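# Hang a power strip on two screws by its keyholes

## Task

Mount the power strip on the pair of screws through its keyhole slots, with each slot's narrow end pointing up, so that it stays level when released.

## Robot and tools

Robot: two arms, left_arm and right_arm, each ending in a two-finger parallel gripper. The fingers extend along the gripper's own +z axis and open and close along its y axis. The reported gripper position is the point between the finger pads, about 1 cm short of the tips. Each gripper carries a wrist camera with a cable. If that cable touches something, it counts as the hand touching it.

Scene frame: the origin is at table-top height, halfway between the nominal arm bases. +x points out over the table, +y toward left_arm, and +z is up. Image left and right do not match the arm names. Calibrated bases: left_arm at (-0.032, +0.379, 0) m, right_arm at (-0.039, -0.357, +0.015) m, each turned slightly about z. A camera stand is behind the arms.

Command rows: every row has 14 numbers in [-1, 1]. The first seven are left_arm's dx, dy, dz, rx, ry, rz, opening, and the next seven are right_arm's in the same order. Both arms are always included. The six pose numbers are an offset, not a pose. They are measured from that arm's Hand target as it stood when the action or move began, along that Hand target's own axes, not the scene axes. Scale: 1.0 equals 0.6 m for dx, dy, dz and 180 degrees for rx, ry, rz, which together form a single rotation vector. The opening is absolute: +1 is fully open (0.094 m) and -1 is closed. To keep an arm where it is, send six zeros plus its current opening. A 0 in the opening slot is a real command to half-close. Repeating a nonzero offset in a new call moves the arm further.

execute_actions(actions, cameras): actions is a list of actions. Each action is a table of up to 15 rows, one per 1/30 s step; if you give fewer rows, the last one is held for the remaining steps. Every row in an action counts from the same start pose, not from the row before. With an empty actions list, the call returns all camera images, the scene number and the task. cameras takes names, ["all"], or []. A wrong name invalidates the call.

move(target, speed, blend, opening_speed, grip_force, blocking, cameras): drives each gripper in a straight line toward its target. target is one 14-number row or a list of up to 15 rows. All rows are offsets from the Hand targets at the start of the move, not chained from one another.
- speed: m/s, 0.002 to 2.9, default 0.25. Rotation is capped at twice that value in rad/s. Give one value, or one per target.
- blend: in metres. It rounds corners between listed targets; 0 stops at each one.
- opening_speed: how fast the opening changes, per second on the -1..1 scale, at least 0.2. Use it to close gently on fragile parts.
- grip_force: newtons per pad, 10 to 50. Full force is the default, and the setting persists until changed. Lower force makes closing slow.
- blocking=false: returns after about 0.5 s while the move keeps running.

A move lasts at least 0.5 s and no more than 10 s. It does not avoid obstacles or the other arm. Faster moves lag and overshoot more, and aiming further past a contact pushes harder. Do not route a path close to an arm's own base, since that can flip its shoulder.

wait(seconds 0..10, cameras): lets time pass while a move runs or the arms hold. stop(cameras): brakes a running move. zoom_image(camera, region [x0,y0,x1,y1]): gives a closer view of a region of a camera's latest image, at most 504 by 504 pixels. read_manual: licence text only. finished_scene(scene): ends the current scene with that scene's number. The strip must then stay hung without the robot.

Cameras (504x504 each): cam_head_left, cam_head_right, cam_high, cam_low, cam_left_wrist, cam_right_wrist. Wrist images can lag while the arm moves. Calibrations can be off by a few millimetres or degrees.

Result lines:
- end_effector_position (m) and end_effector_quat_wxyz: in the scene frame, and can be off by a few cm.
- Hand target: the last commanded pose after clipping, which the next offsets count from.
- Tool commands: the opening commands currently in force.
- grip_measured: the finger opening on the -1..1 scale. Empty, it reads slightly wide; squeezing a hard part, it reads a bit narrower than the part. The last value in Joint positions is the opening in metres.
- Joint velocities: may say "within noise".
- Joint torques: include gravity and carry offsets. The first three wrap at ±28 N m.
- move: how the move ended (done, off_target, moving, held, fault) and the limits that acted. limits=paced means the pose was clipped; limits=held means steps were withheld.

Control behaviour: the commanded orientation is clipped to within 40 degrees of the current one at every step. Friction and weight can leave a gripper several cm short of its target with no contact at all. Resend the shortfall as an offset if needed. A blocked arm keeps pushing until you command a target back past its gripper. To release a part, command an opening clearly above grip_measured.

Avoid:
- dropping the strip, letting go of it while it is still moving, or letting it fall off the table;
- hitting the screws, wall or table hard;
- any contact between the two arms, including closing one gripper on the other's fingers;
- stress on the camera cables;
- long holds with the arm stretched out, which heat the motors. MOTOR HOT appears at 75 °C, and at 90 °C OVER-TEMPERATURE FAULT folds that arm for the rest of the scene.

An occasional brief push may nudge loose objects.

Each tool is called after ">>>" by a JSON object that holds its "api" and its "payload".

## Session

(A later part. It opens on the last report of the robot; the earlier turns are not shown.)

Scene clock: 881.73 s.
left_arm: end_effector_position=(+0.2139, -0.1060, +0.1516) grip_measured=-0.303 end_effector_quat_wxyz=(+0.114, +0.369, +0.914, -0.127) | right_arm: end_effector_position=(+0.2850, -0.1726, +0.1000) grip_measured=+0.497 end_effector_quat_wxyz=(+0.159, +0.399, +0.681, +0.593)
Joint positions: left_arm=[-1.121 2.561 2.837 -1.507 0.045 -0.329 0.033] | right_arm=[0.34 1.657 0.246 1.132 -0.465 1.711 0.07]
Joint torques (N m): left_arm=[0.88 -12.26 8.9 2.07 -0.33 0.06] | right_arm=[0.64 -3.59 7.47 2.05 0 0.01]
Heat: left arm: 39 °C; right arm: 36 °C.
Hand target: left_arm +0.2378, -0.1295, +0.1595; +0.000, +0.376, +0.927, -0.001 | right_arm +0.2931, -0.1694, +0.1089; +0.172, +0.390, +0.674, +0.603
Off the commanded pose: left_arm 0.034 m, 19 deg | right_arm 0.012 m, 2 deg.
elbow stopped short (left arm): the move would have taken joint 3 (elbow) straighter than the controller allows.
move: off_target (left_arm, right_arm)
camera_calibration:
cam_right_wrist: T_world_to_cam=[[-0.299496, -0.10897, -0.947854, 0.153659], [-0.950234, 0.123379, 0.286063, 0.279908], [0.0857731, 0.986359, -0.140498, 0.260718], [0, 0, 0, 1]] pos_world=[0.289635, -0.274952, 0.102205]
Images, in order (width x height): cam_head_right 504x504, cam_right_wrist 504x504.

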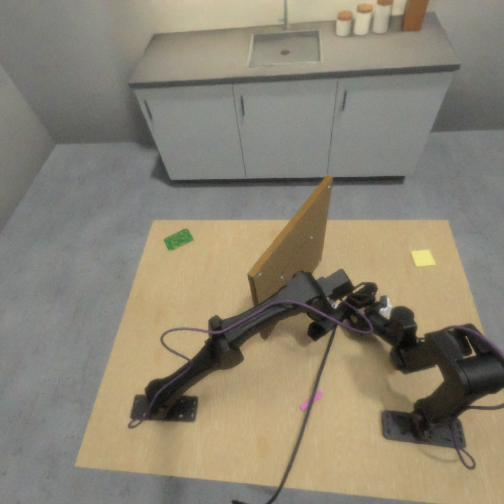

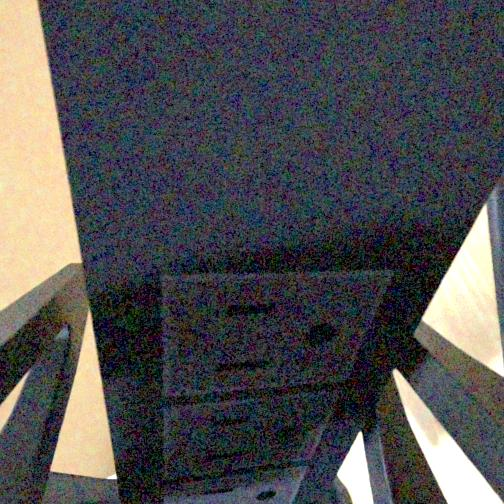

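>>> {"api": "move", "payload": {"target": [[0,0,0,0,0,0,-0.8,0,-0.004,0.021,0,0,0,0.5],[0,0,0,0,0,0,-0.8,0,-0.004,0.021,0,0,0,-0.3]], "speed": 0.06, "opening_speed": 0.5, "cameras": ["cam_right_wrist","cam_head_right","cam_left_wrist"]}}

Scene clock: 897.40 s.
left_arm: end_effector_position=(+0.2142, -0.1069, +0.1519) grip_measured=-0.303 end_effector_quat_wxyz=(+0.115, +0.367, +0.914, -0.129) | right_arm: end_effector_position=(+0.2935, -0.1643, +0.0959) grip_measured=+0.101 end_effector_quat_wxyz=(+0.160, +0.399, +0.680, +0.594)
Joint positions: left_arm=[-1.121 2.561 2.837 -1.503 0.046 -0.333 0.033] | right_arm=[0.365 1.723 0.282 1.168 -0.439 1.719 0.052]
Joint torques (N m): left_arm=[0.96 -12.14 8.84 2.09 -0.32 0.09] | right_arm=[0.68 -4.04 7.34 2.03 0.02 0.01]
Heat: left arm: 39 °C; right arm: 37 °C.
Hand target: left_arm +0.2378, -0.1295, +0.1595; +0.000, +0.376, +0.927, -0.001 | right_arm +0.3012, -0.1608, +0.1041; +0.172, +0.390, +0.674, +0.603
Off the commanded pose: left_arm 0.033 m, 20 deg | right_arm 0.012 m, 2 deg.
elbow stopped short (left arm): the move would have taken joint 3 (elbow) straighter than the controller allows.
move: off_target (left_arm, right_arm); target 2's new opening was sent with right_arm's hand 0.012 m and 2 deg from that target
camera_calibration:
cam_left_wrist: T_world_to_cam=[[-0.60031, -0.767896, 0.223527, 0.00654631], [-0.653048, 0.631991, 0.417273, 0.159058], [-0.461689, 0.104519, -0.880863, 0.338261], [0, 0, 0, 1]] pos_world=[0.263974, -0.130851, 0.230127]
cam_right_wrist: T_world_to_cam=[[-0.29718, -0.107978, -0.948696, 0.152836], [-0.950804, 0.124512, 0.283668, 0.288754], [0.0874938, 0.986325, -0.139669, 0.25073], [0, 0, 0, 1]] pos_world=[0.298032, -0.266752, 0.0981039]
Images, in order (width x height): cam_head_right 504x504, cam_left_wrist 504x504, cam_right_wrist 504x504.

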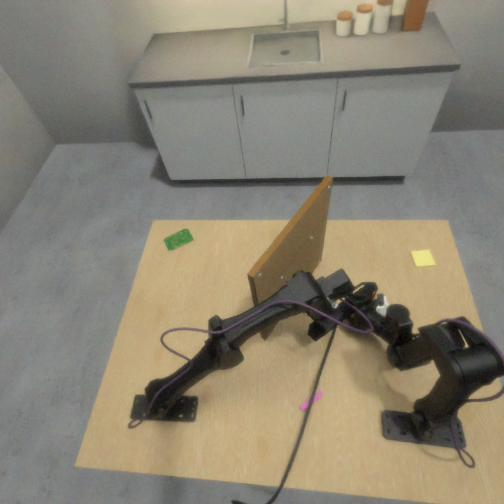

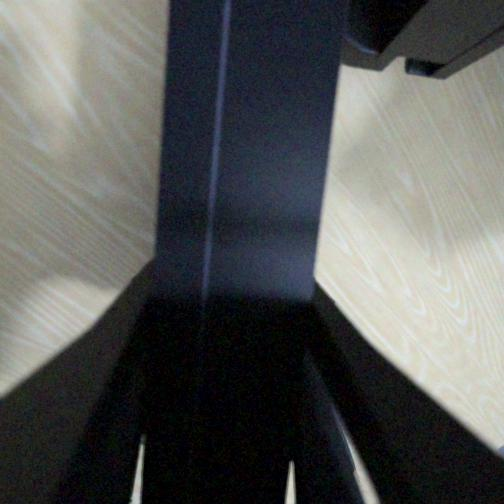

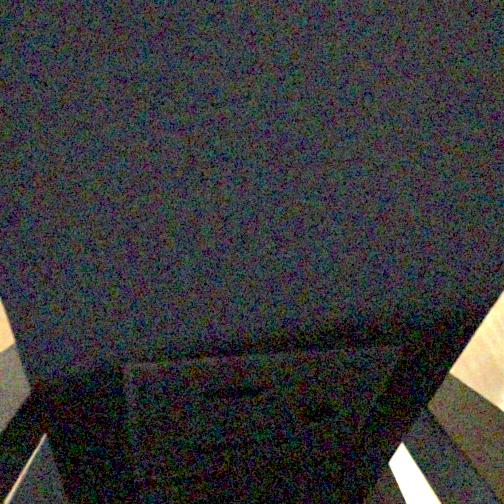

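>>> {"api": "move", "payload": {"target": [[0.054,0,0.013,0.049,-0.099,0,-0.8,0,0,0,0,0,0,-0.5],[0.054,0,0.013,0.049,-0.099,0,0.3,0,0,0,0,0,0,-0.5],[0.098,0.034,-0.145,0.049,-0.099,0,0.3,0,0,0,0,0,0,-0.5],[0.3,0.3,-0.3,0,0,0,0.3,0,0,0,0,0,0,-0.5]], "speed": [0.1,0.1,0.1,0.3], "opening_speed": 0.8, "cameras": ["all"]}}

Scene clock: 924.17 s.
left_arm: end_effector_position=(+0.1104, +0.0227, +0.4102) grip_measured=+0.298 end_effector_quat_wxyz=(+0.039, +0.472, +0.652, -0.592) | right_arm: end_effector_position=(+0.2917, -0.1618, +0.0949) grip_measured=+0.069 end_effector_quat_wxyz=(+0.155, +0.398, +0.682, +0.594)
Joint positions: left_arm=[-0.768 1.784 2.171 -1.446 1.225 0.154 0.061] | right_arm=[0.371 1.726 0.282 1.168 -0.444 1.722 0.05]
Joint torques (N m): left_arm=[27.19 -11.78 5.14 -0.47 -3.52 -0.42] | right_arm=[0.06 -4.31 7.28 2.03 0.07 -0.01]
Heat: left arm: 37 °C; right arm: 40 °C.
Hand target: left_arm +0.2341, +0.1255, +0.3389; +0.021, +0.447, +0.841, -0.303 | right_arm +0.3011, -0.1607, +0.1040; +0.172, +0.390, +0.674, +0.603
Off the commanded pose: left_arm 0.176 m, 77 deg; orientation clipped | right_arm 0.013 m, 3 deg.
elbow stopped short (left arm): the move would have taken joint 3 (elbow) straighter than the controller allows.
joint sent to its limit (left arm) — joint 4 (wrist pitch), lower limit. The joint targets are off in position and orientation.
move: off_target (left_arm, right_arm); limits=paced
camera_calibration:
cam_left_wrist: T_world_to_cam=[[-0.562032, 0.0952025, 0.821618, -0.283122], [-0.119231, 0.973653, -0.19438, 0.0857421], [-0.818476, -0.20721, -0.535874, 0.409207], [0, 0, 0, 1]] pos_world=[0.186025, 0.0282624, 0.468568]
cam_right_wrist: T_world_to_cam=[[-0.301313, -0.109132, -0.94726, 0.152414], [-0.950414, 0.114559, 0.289118, 0.284685], [0.0769649, 0.987404, -0.138238, 0.251237], [0, 0, 0, 1]] pos_world=[0.297157, -0.264052, 0.096799]

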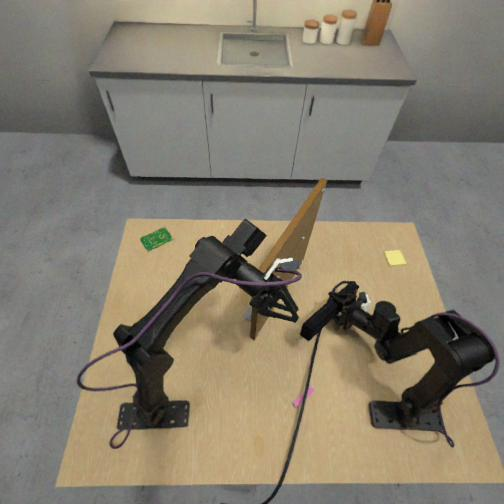

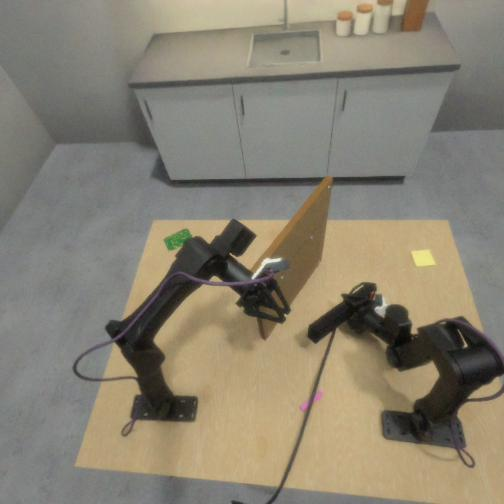

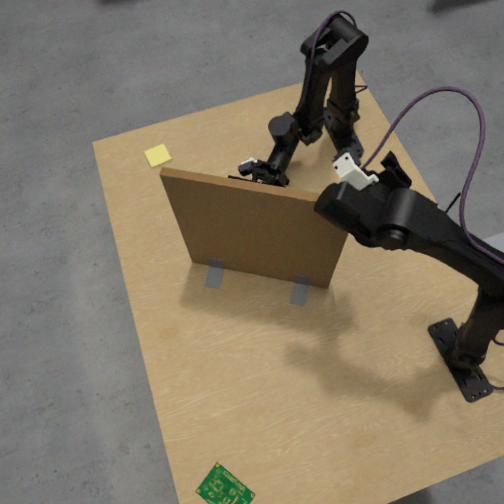

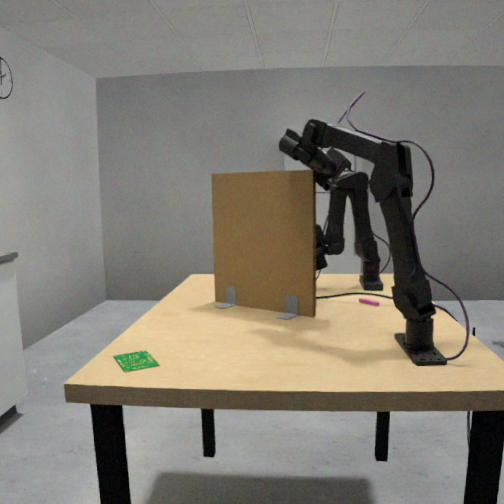

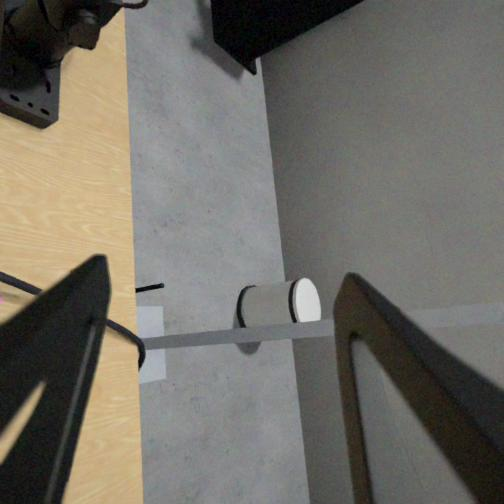

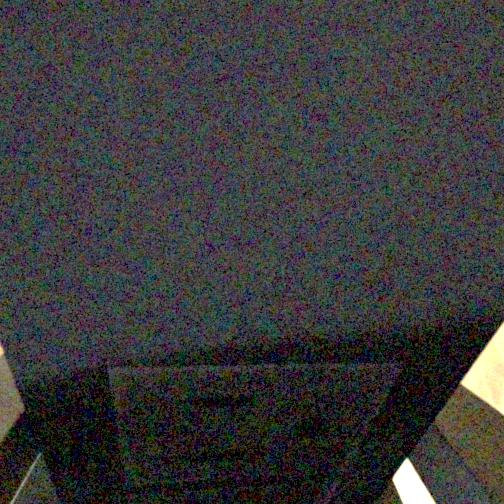

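>>> {"api": "move", "payload": {"target": [0.005,-0.438,-0.017,0,0,0,0.3,0,0,0,0,0,0,-0.5], "speed": 0.15, "cameras": ["cam_head_left","cam_high"]}}

Scene clock: 936.10 s.
left_arm: end_effector_position=(+0.0321, +0.0254, +0.4760) grip_measured=+0.298 end_effector_quat_wxyz=(+0.127, +0.385, +0.780, -0.476) | right_arm: end_effector_position=(+0.2917, -0.1618, +0.0949) grip_measured=+0.069 end_effector_quat_wxyz=(+0.155, +0.398, +0.682, +0.594)
Joint positions: left_arm=[-1.171 1.758 2.693 -1.574 0.53 -0.493 0.061] | right_arm=[0.371 1.726 0.282 1.168 -0.444 1.722 0.05]
Joint torques (N m): left_arm=[-0.09 -4.68 5.6 1.73 0.1 -0.03] | right_arm=[0.06 -4.31 7.3 2.03 0.07 -0.02]
Heat: left arm: 36 °C; right arm: 40 °C.
Hand target: left_arm +0.0336, +0.0237, +0.4754; +0.020, +0.447, +0.841, -0.303 | right_arm +0.3011, -0.1607, +0.1040; +0.172, +0.390, +0.674, +0.603
Off the commanded pose: left_arm 0.002 m, 25 deg | right_arm 0.013 m, 2 deg.
joint sent to its limit (left arm) — joint 4 (wrist pitch), lower limit. The joint targets are off in orientation, not in position.
move: off_target (left_arm, right_arm)
Images, in order (width x height): cam_head_left 504x504, cam_high 504x504.

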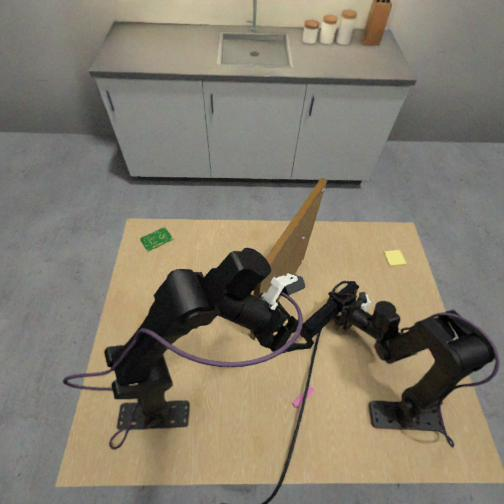

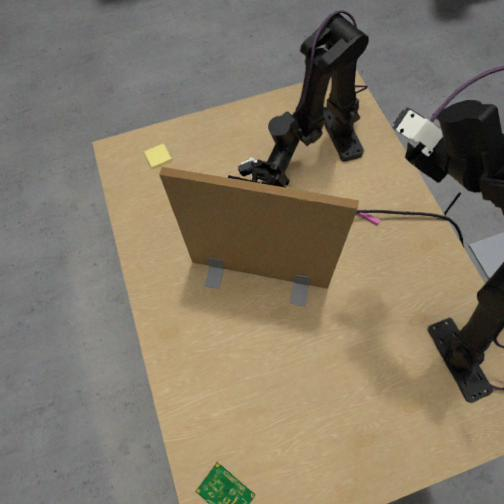

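>>> {"api": "move", "payload": {"target": [0.158,0.09,-0.118,0,0,0,0.3,0,0,0,0,0,0,-0.5]}}

>>> {"api": "move", "payload": {"target": [0,0,0,0,0,0,0.3,0.105,0.274,0.045,-0.059,0.0916,-0.0884,-0.5], "speed": 0.12, "cameras": ["all"]}}

>>> {"api": "zoom_image", "payload": {"camera": "cam_head_left", "region": [240, 200, 400, 360]}}

>>> {"api": "zoom_image", "payload": {"camera": "cam_head_right", "region": [240, 200, 400, 360]}}

Scene clock: 980.17 s.
left_arm: end_effector_position=(+0.0326, +0.1542, +0.4804) grip_measured=+0.298 end_effector_quat_wxyz=(+0.221, +0.346, +0.787, -0.461) | right_arm: end_effector_position=(+0.2917, -0.1618, +0.0949) grip_measured=+0.069 end_effector_quat_wxyz=(+0.155, +0.398, +0.682, +0.594)
Joint positions: left_arm=[-0.885 1.271 2.24 -1.581 0.59 -0.338 0.061] | right_arm=[0.371 1.726 0.282 1.168 -0.444 1.722 0.05]
Joint torques (N m): left_arm=[0.06 -0.91 3.26 1.77 0.15 0.1] | right_arm=[0.06 -4.3 7.28 2.03 0.07 -0.02]
Heat: left arm: 36 °C; right arm: 42 °C.
Hand target: left_arm +0.0349, +0.1537, +0.4776; +0.020, +0.447, +0.841, -0.303 | right_arm +0.3011, -0.1607, +0.1040; +0.172, +0.390, +0.674, +0.603
Off the commanded pose: left_arm 0.004 m, 32 deg | right_arm 0.013 m, 2 deg.
joint sent to its limit (left arm) — joint 4 (wrist pitch), lower limit. The joint targets are off in orientation, not in position.
move: off_target (left_arm, right_arm)

Scene clock: 982.73 s.
left_arm: end_effector_position=(+0.0326, +0.1542, +0.4804) grip_measured=+0.298 end_effector_quat_wxyz=(+0.221, +0.346, +0.787, -0.461) | right_arm: end_effector_position=(+0.3122, -0.1006, +0.2067) grip_measured=+0.068 end_effector_quat_wxyz=(+0.098, +0.249, +0.716, +0.645)
Joint positions: left_arm=[-0.885 1.271 2.24 -1.581 0.59 -0.337 0.061] | right_arm=[0.393 1.546 0.67 0.676 -0.726 1.622 0.05]
Joint torques (N m): left_arm=[-0.08 -0.92 3.19 1.82 0.13 0.1] | right_arm=[-0.58 -10 13.61 2.64 0.33 -0.42]
Heat: left arm: 36 °C; right arm: 42 °C.
Hand target: left_arm +0.0349, +0.1537, +0.4776; +0.020, +0.447, +0.841, -0.303 | right_arm +0.3325, -0.1015, +0.2692; +0.190, +0.186, +0.681, +0.683
Off the commanded pose: left_arm 0.004 m, 32 deg | right_arm 0.066 m, 14 deg.
joint sent to its limit (left arm) — joint 4 (wrist pitch), lower limit. The joint targets are off in orientation, not in position.
move: off_target (left_arm, right_arm)
camera_calibration:
cam_left_wrist: T_world_to_cam=[[-0.650453, -0.348415, 0.674921, -0.255314], [-0.567984, 0.813079, -0.127658, -0.03053], [-0.504286, -0.46638, -0.726764, 0.531884], [0, 0, 0, 1]] pos_world=[0.084811, 0.183928, 0.554974]
cam_right_wrist: T_world_to_cam=[[-0.13435, -0.149573, -0.979581, 0.221664], [-0.966708, -0.197464, 0.162736, 0.264793], [-0.217772, 0.968832, -0.118064, 0.290829], [0, 0, 0, 1]] pos_world=[0.349092, -0.196322, 0.208383]

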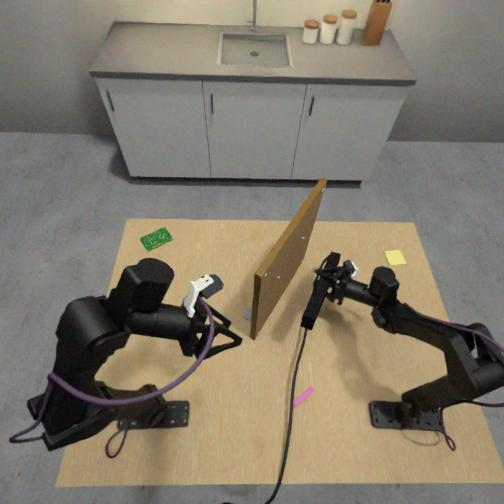

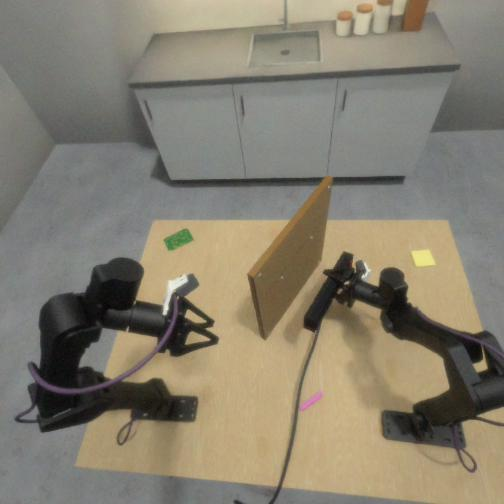

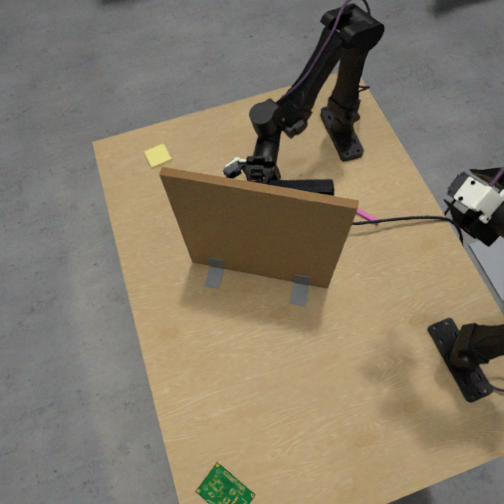

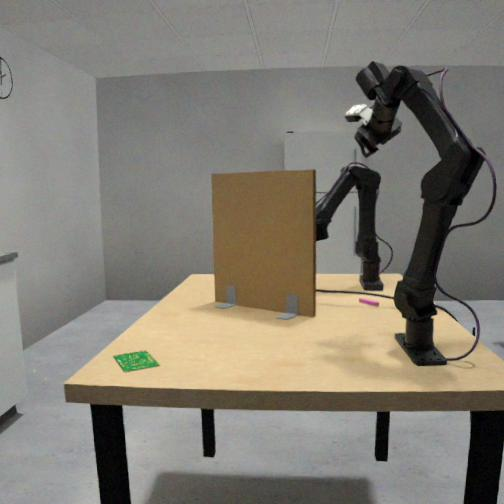

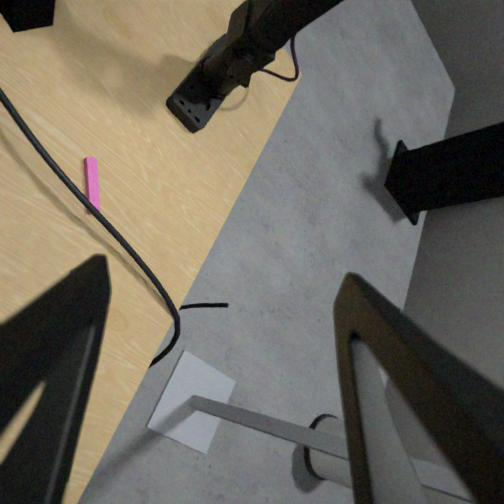

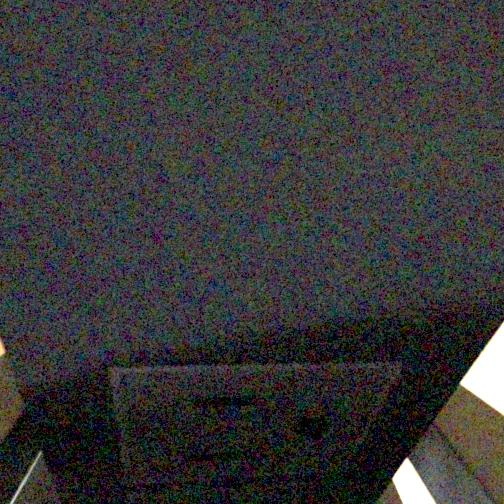

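Scaled by 3.150 from the camera's 504x504 image, which has a finer 720x720 frame.

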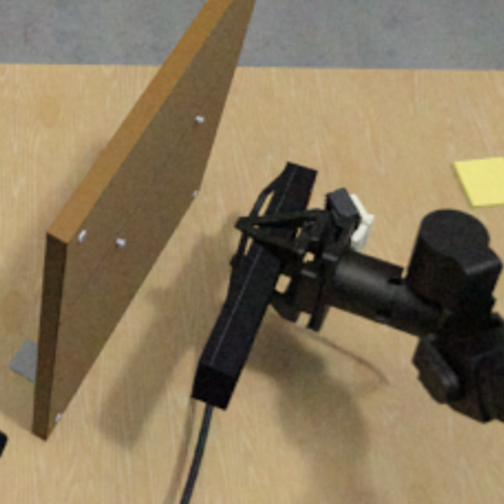

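Scaled by 3.150 from the camera's 504x504 image, which has a finer 720x720 frame.

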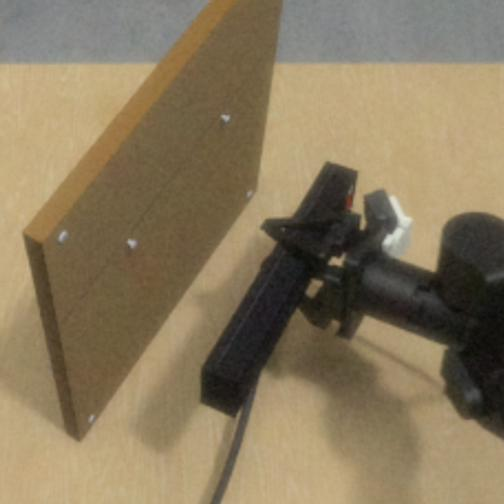

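>>> {"api": "move", "payload": {"target": [0,0,0,0,0,0,0.3,-0.028,0.104,0.017,-0.05,-0.012,-0.059,-0.5], "speed": 0.1, "cameras": ["cam_head_left","cam_head_right","cam_low"]}}

>>> {"api": "zoom_image", "payload": {"camera": "cam_head_left", "region": [240, 180, 400, 340]}}

>>> {"api": "zoom_image", "payload": {"camera": "cam_head_right", "region": [240, 180, 400, 340]}}

Scene clock: 998.57 s.
left_arm: end_effector_position=(+0.0326, +0.1542, +0.4804) grip_measured=+0.298 end_effector_quat_wxyz=(+0.221, +0.346, +0.787, -0.461) | right_arm: end_effector_position=(+0.3318, -0.0958, +0.2806) grip_measured=+0.068 end_effector_quat_wxyz=(+0.194, +0.164, +0.682, +0.686)
Joint positions: left_arm=[-0.885 1.271 2.24 -1.581 0.59 -0.337 0.061] | right_arm=[0.393 1.529 0.79 0.761 -0.71 1.545 0.05]
Joint torques (N m): left_arm=[-0.09 -0.99 2.99 1.74 0.21 0.09] | right_arm=[-1.39 -6 14.05 2.81 0.49 -0.33]
Heat: left arm: 35 °C; right arm: 46 °C.
Hand target: left_arm +0.0349, +0.1537, +0.4776; +0.020, +0.447, +0.841, -0.303 | right_arm +0.3517, -0.1014, +0.3317; +0.279, +0.120, +0.636, +0.710
Off the commanded pose: left_arm 0.004 m, 32 deg | right_arm 0.055 m, 13 deg.
joint sent to its limit (left arm) — joint 4 (wrist pitch), lower limit. The joint targets are off in orientation, not in position.
move: off_target (left_arm, right_arm)
Images, in order (width x height): cam_head_left 504x504, cam_head_right 504x504, cam_low 504x504.

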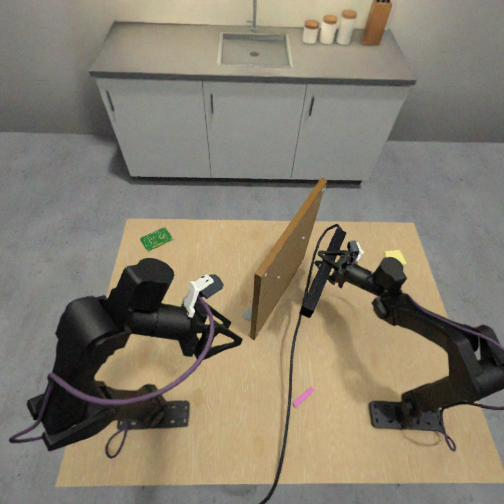

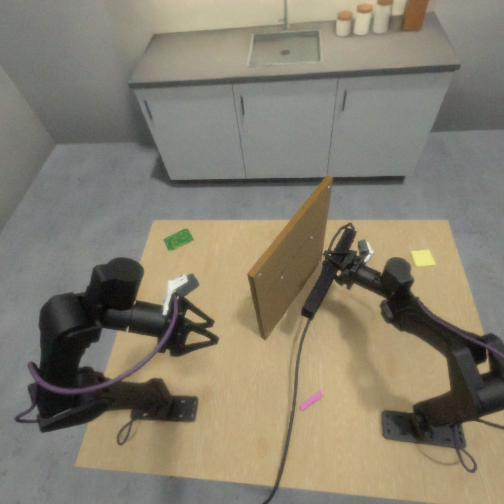

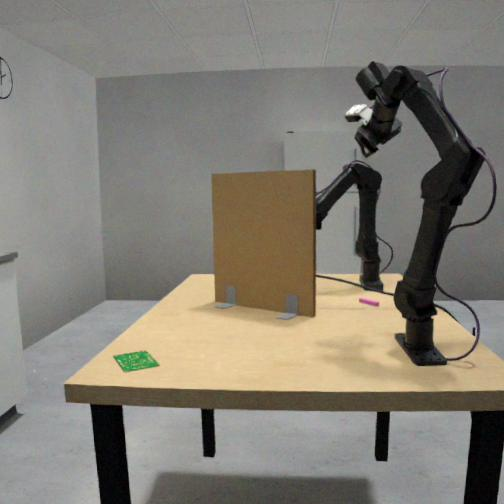

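Scaled by 3.150 from the camera's 504x504 image, which has a finer 720x720 frame.

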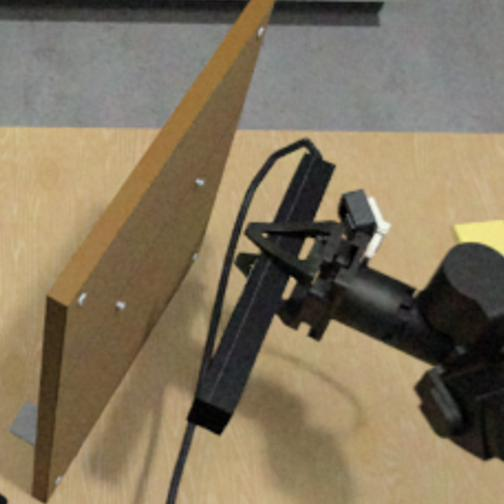

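Scaled by 3.150 from the camera's 504x504 image, which has a finer 720x720 frame.

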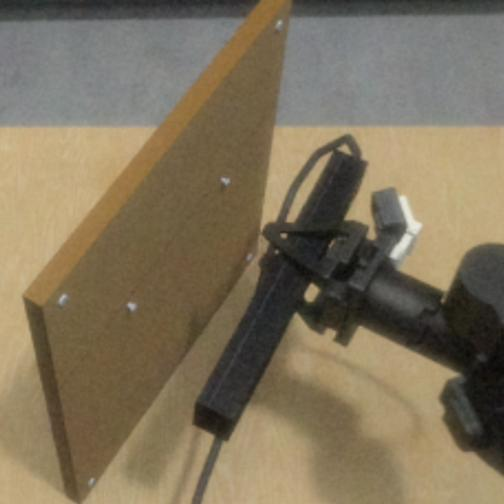

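>>> {"api": "move", "payload": {"target": [-0.012,0.013,0.11,-0.016,-0.466,0.192,0.3,0,0,0,0,0,0,-0.5], "cameras": ["cam_left_wrist"]}}

>>> {"api": "zoom_image", "payload": {"camera": "cam_left_wrist", "region": [0, 100, 300, 400]}}

Scene clock: 1043.67 s.
left_arm: end_effector_position=(+0.0287, +0.1174, +0.4248) grip_measured=+0.298 end_effector_quat_wxyz=(+0.657, +0.343, +0.462, -0.486) | right_arm: end_effector_position=(+0.3318, -0.0958, +0.2811) grip_measured=+0.068 end_effector_quat_wxyz=(+0.194, +0.163, +0.681, +0.687)
Joint positions: left_arm=[-1.503 0.552 0.646 0.256 -0.184 0.069 0.061] | right_arm=[0.393 1.529 0.79 0.763 -0.71 1.545 0.05]
Joint torques (N m): left_arm=[-0.25 0.65 6.48 1.97 -0.06 0.08] | right_arm=[-1.37 -5.94 14.06 2.8 0.5 -0.32]
Heat: left arm: 35 °C; right arm: 53 °C.
Hand target: left_arm +0.0296, +0.1168, +0.4222; +0.660, +0.342, +0.463, -0.482 | right_arm +0.3517, -0.1014, +0.3317; +0.279, +0.120, +0.636, +0.710
Off the commanded pose: left_arm 0.003 m, 1 deg | right_arm 0.055 m, 12 deg.
move: off_target (right_arm)
camera_calibration:
cam_left_wrist: T_world_to_cam=[[-0.969929, -0.213594, 0.116685, -0.00265426], [-0.186145, 0.34213, -0.921031, 0.371465], [0.156805, -0.915055, -0.371601, 0.355094], [0, 0, 0, 1]] pos_world=[0.0108913, 0.197275, 0.474394]
Images, in order (width x height): cam_left_wrist 504x504.

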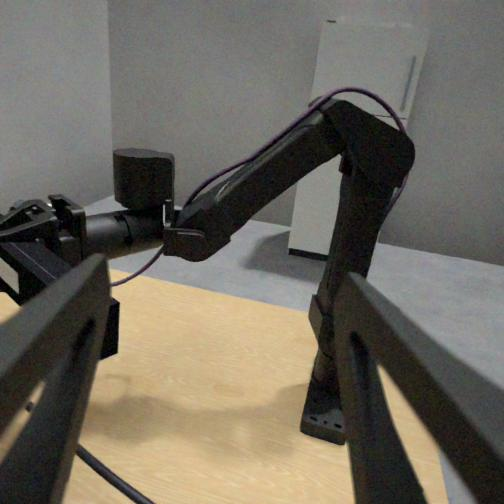

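Scaled by 1.680 from the camera's 504x504 image, which has a finer 720x720 frame.

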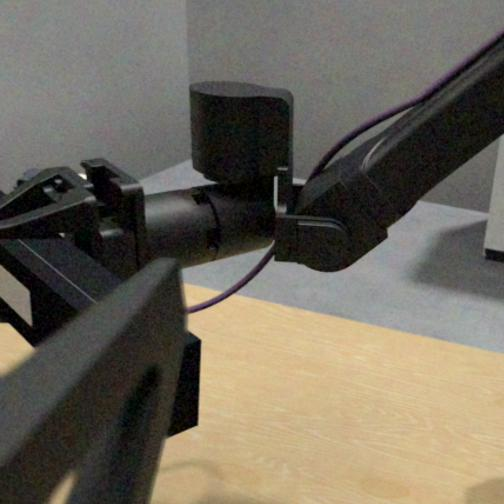

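>>> {"api": "move", "payload": {"target": [0,0,0,-0.150,0,0.054,1,0,0,0,0,0,0,-0.5], "cameras": ["cam_left_wrist"]}}

>>> {"api": "zoom_image", "payload": {"camera": "cam_left_wrist", "region": [20, 150, 320, 450]}}

Scene clock: 1052.80 s.
left_arm: end_effector_position=(+0.0310, +0.1173, +0.4256) grip_measured=+0.998 end_effector_quat_wxyz=(+0.760, +0.214, +0.532, -0.306) | right_arm: end_effector_position=(+0.3318, -0.0958, +0.2811) grip_measured=+0.068 end_effector_quat_wxyz=(+0.194, +0.163, +0.681, +0.687)
Joint positions: left_arm=[-2.002 0.894 0.611 1.077 -1.071 0.728 0.094] | right_arm=[0.393 1.529 0.79 0.763 -0.71 1.545 0.05]
Joint torques (N m): left_arm=[-0.62 -0.77 6.05 1.1 0.37 0.08] | right_arm=[-1.37 -5.94 14.06 2.8 0.49 -0.32]
Heat: left arm: 35 °C; right arm: 54 °C.
Hand target: left_arm +0.0296, +0.1167, +0.4221; +0.760, +0.217, +0.532, -0.304 | right_arm +0.3517, -0.1014, +0.3317; +0.279, +0.120, +0.636, +0.710
Off the commanded pose: left_arm 0.004 m, 0 deg | right_arm 0.055 m, 12 deg.
move: off_target (right_arm)
camera_calibration:
cam_left_wrist: T_world_to_cam=[[-0.742397, -0.659332, 0.118861, 0.0437298], [-0.327932, 0.202915, -0.922652, 0.393967], [0.584215, -0.723953, -0.366859, 0.317322], [0, 0, 0, 1]] pos_world=[-0.0237251, 0.178617, 0.474709]
Images, in order (width x height): cam_left_wrist 504x504.

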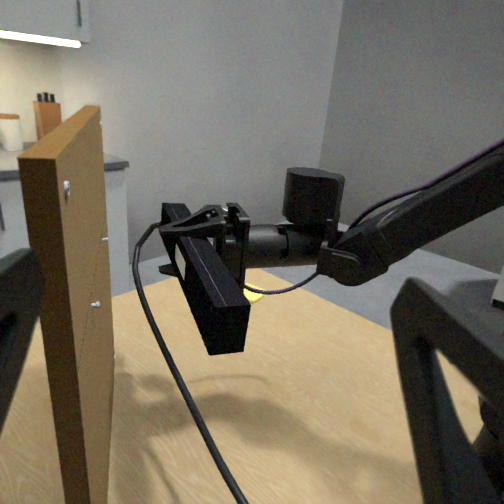

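Scaled by 1.680 from the camera's 504x504 image, which has a finer 720x720 frame.

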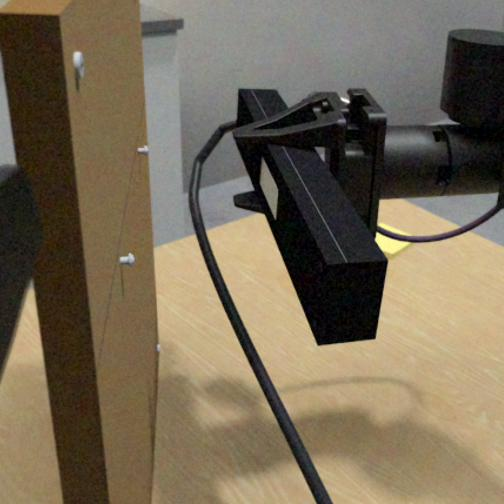

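>>> {"api": "move", "payload": {"target": [0,0,0,0,0,0,1,0.0315,0.008,0.067,0.006,-0.032,0.0076,-0.5], "speed": 0.06, "cameras": ["cam_left_wrist","cam_head_left","cam_head_right"]}}

>>> {"api": "zoom_image", "payload": {"camera": "cam_left_wrist", "region": [20, 150, 320, 450]}}

>>> {"api": "zoom_image", "payload": {"camera": "cam_head_left", "region": [240, 200, 370, 330]}}

>>> {"api": "zoom_image", "payload": {"camera": "cam_head_right", "region": [240, 200, 370, 330]}}

Scene clock: 1140.53 s.
left_arm: end_effector_position=(+0.0310, +0.1175, +0.4257) grip_measured=+0.998 end_effector_quat_wxyz=(+0.760, +0.213, +0.532, -0.306) | right_arm: end_effector_position=(+0.3416, -0.0572, +0.2905) grip_measured=+0.068 end_effector_quat_wxyz=(+0.238, +0.199, +0.670, +0.675)
Joint positions: left_arm=[-2.002 0.894 0.611 1.078 -1.071 0.729 0.094] | right_arm=[0.551 1.566 0.862 0.731 -0.436 1.532 0.05]
Joint torques (N m): left_arm=[-0.47 -0.76 6.01 1.08 0.27 0.1] | right_arm=[-0.2 -6.48 14.53 2.59 0.43 -0.34]
Heat: left arm: 33 °C; right arm: 59 °C.
Hand target: left_arm +0.0296, +0.1168, +0.4222; +0.760, +0.217, +0.532, -0.304 | right_arm +0.3563, -0.0577, +0.3392; +0.301, +0.165, +0.626, +0.700
Off the commanded pose: left_arm 0.004 m, 0 deg | right_arm 0.051 m, 10 deg.
move: off_target (right_arm)
camera_calibration:
cam_left_wrist: T_world_to_cam=[[-0.742183, -0.659523, 0.119138, 0.0438333], [-0.327874, 0.202267, -0.922815, 0.394247], [0.58452, -0.723959, -0.366359, 0.317218], [0, 0, 0, 1]] pos_world=[-0.0236244, 0.178818, 0.474811]
Images, in order (width x height): cam_head_left 504x504, cam_head_right 504x504, cam_left_wrist 504x504.

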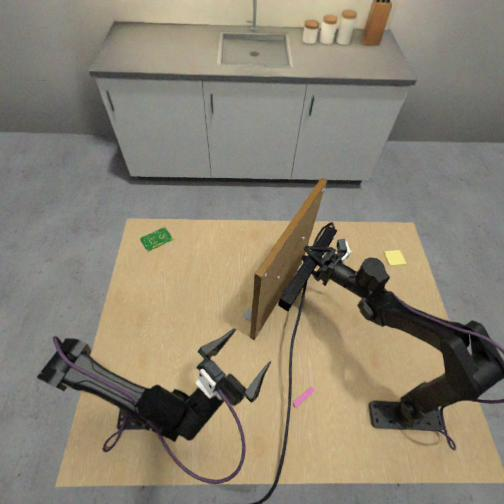

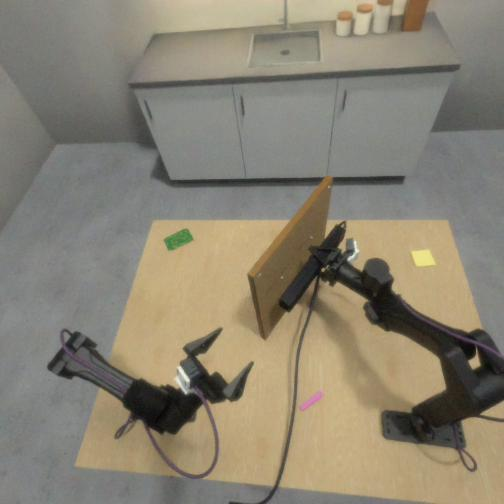

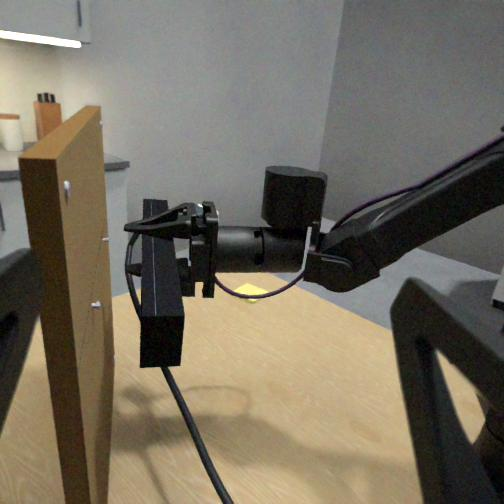

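Scaled by 1.680 from the camera's 504x504 image, which has a finer 720x720 frame.

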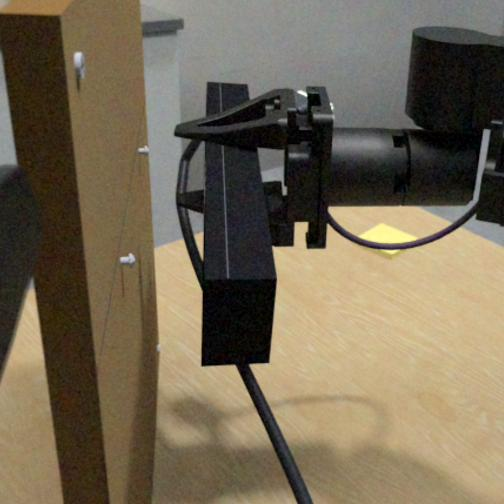

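Scaled by 3.877 from the camera's 504x504 image, which has a finer 720x720 frame.

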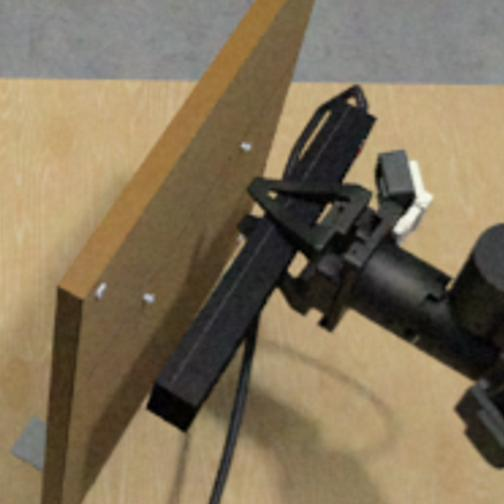

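Scaled by 3.877 from the camera's 504x504 image, which has a finer 720x720 frame.

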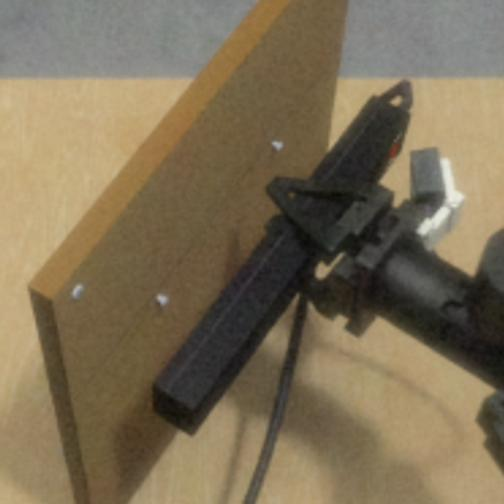

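>>> {"api": "move", "payload": {"target": [-0.1,-0.167,0,-0.1,0,0.036,1,0,0,0,0,0,0,-0.5], "cameras": ["cam_left_wrist"]}}

>>> {"api": "zoom_image", "payload": {"camera": "cam_left_wrist", "region": [50, 150, 350, 450]}}

Scene clock: 1192.73 s.
left_arm: end_effector_position=(-0.0597, +0.0489, +0.4669) grip_measured=+0.998 end_effector_quat_wxyz=(+0.759, +0.287, +0.545, -0.211) | right_arm: end_effector_position=(+0.3417, -0.0573, +0.2905) grip_measured=+0.068 end_effector_quat_wxyz=(+0.238, +0.199, +0.670, +0.675)
Joint positions: left_arm=[-2.244 1.417 1.097 1.454 -1.301 1.334 0.094] | right_arm=[0.551 1.566 0.862 0.731 -0.435 1.532 0.05]
Joint torques (N m): left_arm=[-0.24 -4.4 8.73 1.59 0.58 0.09] | right_arm=[-0.2 -6.46 14.53 2.59 0.43 -0.34]
Heat: left arm: 32 °C; right arm: 52 °C.
Hand target: left_arm -0.0548, +0.0584, +0.4781; +0.800, +0.125, +0.560, -0.174 | right_arm +0.3563, -0.0577, +0.3393; +0.301, +0.165, +0.626, +0.700
Off the commanded pose: left_arm 0.015 m, 20 deg | right_arm 0.051 m, 10 deg.
joint sent to its limit (left arm) — joint 4 (wrist pitch), upper limit. The joint targets are off in orientation, not in position.
move: off_target (left_arm, right_arm)
camera_calibration:
cam_left_wrist: T_world_to_cam=[[-0.695482, -0.713887, -0.0816713, 0.02553], [-0.288303, 0.381353, -0.878323, 0.389263], [0.658169, -0.587312, -0.471039, 0.382275], [0, 0, 0, 1]] pos_world=[-0.12162, 0.0942934, 0.52405]
Images, in order (width x height): cam_left_wrist 504x504.

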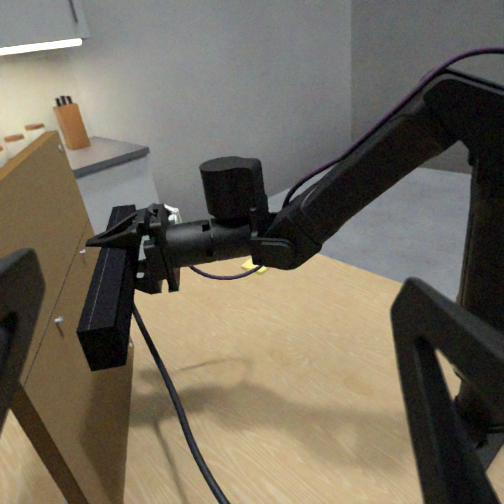

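Scaled by 1.680 from the camera's 504x504 image, which has a finer 720x720 frame.

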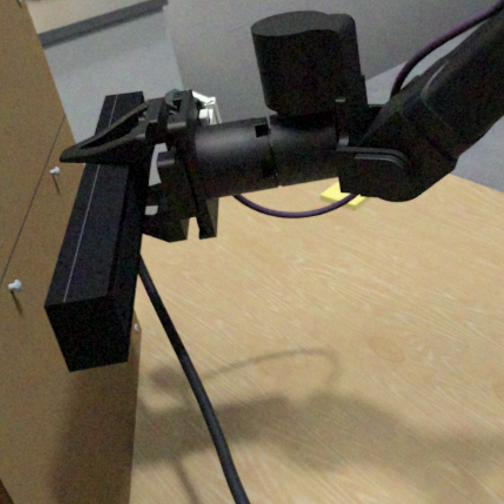

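>>> {"api": "move", "payload": {"target": [0,0,0,0,0,0,1,0.007,-0.023,0.043,0.0006,0.004,0.0147,-0.5], "speed": 0.05, "cameras": ["cam_left_wrist"]}}

>>> {"api": "zoom_image", "payload": {"camera": "cam_left_wrist", "region": [30, 180, 230, 380]}}

Scene clock: 1238.77 s.
left_arm: end_effector_position=(-0.0596, +0.0489, +0.4669) grip_measured=+0.998 end_effector_quat_wxyz=(+0.759, +0.288, +0.545, -0.211) | right_arm: end_effector_position=(+0.3558, -0.0357, +0.2749) grip_measured=+0.068 end_effector_quat_wxyz=(+0.216, +0.212, +0.676, +0.672)
Joint positions: left_arm=[-2.244 1.417 1.097 1.454 -1.301 1.335 0.094] | right_arm=[0.581 1.67 0.935 0.731 -0.417 1.561 0.05]
Joint torques (N m): left_arm=[-0.36 -4.36 8.72 1.54 0.6 0.08] | right_arm=[-0.16 -7.36 14.3 2.85 0.39 -0.26]
Heat: left arm: 32 °C; right arm: 53 °C.
Hand target: left_arm -0.0548, +0.0584, +0.4780; +0.800, +0.125, +0.560, -0.174 | right_arm +0.3716, -0.0344, +0.3294; +0.281, +0.176, +0.625, +0.707
Off the commanded pose: left_arm 0.015 m, 20 deg | right_arm 0.057 m, 11 deg.
joint sent to its limit (left arm) — joint 4 (wrist pitch), upper limit. The joint targets are off in orientation, not in position.
move: off_target (left_arm, right_arm)
camera_calibration:
cam_left_wrist: T_world_to_cam=[[-0.69516, -0.714119, -0.0823806, 0.0259638], [-0.288246, 0.381892, -0.878108, 0.389105], [0.658534, -0.586679, -0.471318, 0.382405], [0, 0, 0, 1]] pos_world=[-0.12162, 0.0942943, 0.52405]
Images, in order (width x height): cam_left_wrist 504x504.

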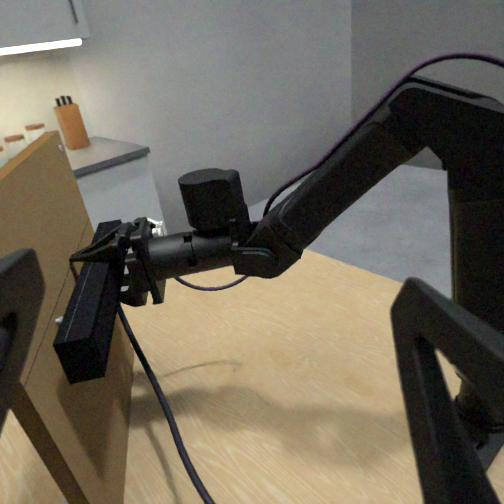

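Scaled by 2.520 from the camera's 504x504 image, which has a finer 720x720 frame.

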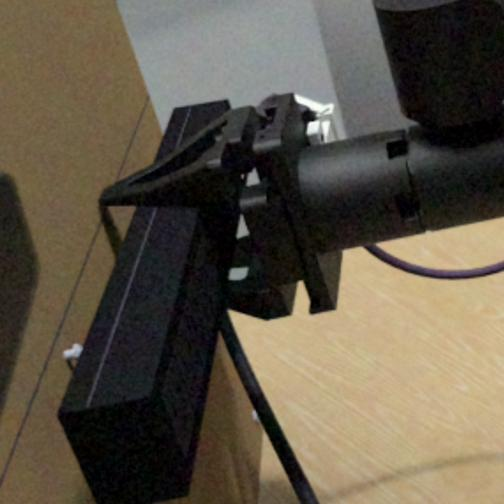

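>>> {"api": "move", "payload": {"target": [[0,0,0,0,0,0,1,0,0,-0.2,0,0,0,-0.5],[0,0,0,0,0,0,1,0,-0.335,-0.295,0.1153,-0.0565,0.1115,-0.5]], "speed": 0.15, "blend": 0.02, "cameras": ["cam_left_wrist","cam_head_left","cam_head_right"]}}

Scene clock: 1274.53 s.
left_arm: end_effector_position=(-0.0596, +0.0489, +0.4669) grip_measured=+0.998 end_effector_quat_wxyz=(+0.759, +0.288, +0.545, -0.211) | right_arm: end_effector_position=(+0.2958, -0.1584, +0.0949) grip_measured=+0.068 end_effector_quat_wxyz=(+0.155, +0.395, +0.687, +0.590)
Joint positions: left_arm=[-2.244 1.417 1.097 1.454 -1.301 1.335 0.094] | right_arm=[0.377 1.727 0.307 1.133 -0.441 1.712 0.05]
Joint torques (N m): left_arm=[-0.32 -4.46 8.72 1.58 0.58 0.08] | right_arm=[-0.47 -4.38 5.09 2.36 0.02 0.05]
Heat: left arm: 32 °C; right arm: 56 °C.
Hand target: left_arm -0.0548, +0.0584, +0.4780; +0.800, +0.125, +0.560, -0.174 | right_arm +0.3013, -0.1609, +0.1040; +0.172, +0.390, +0.674, +0.604
Off the commanded pose: left_arm 0.015 m, 20 deg | right_arm 0.011 m, 3 deg.
joint sent to its limit (left arm) — joint 4 (wrist pitch), upper limit. The joint targets are off in orientation, not in position.
move: off_target (left_arm, right_arm)
camera_calibration:
cam_left_wrist: T_world_to_cam=[[-0.69516, -0.714119, -0.0823806, 0.0259638], [-0.288246, 0.381892, -0.878108, 0.389105], [0.658534, -0.586679, -0.471318, 0.382405], [0, 0, 0, 1]] pos_world=[-0.12162, 0.0942943, 0.52405]
Images, in order (width x height): cam_head_left 504x504, cam_head_right 504x504, cam_left_wrist 504x504.

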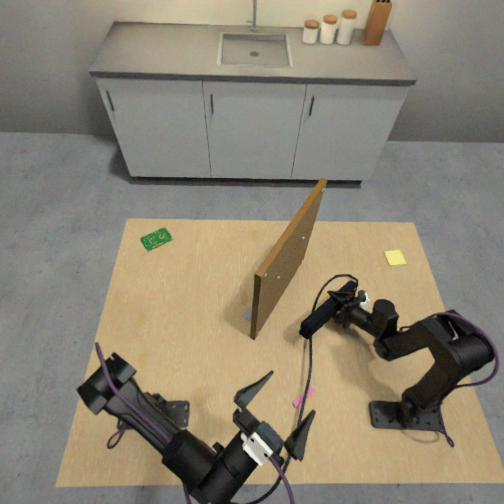

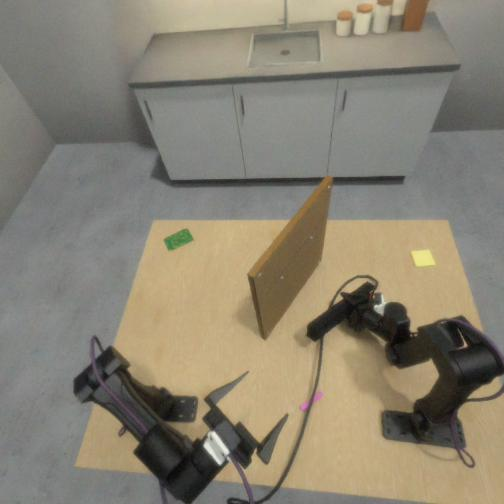

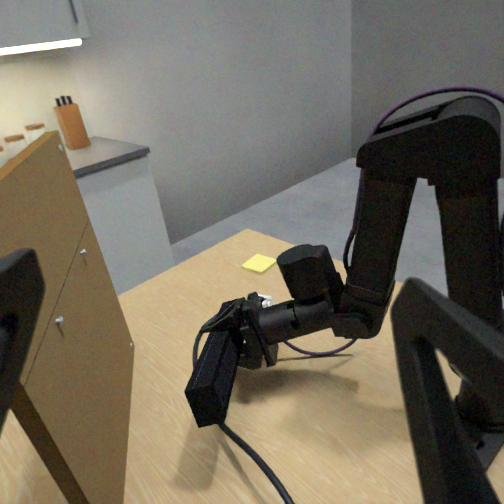

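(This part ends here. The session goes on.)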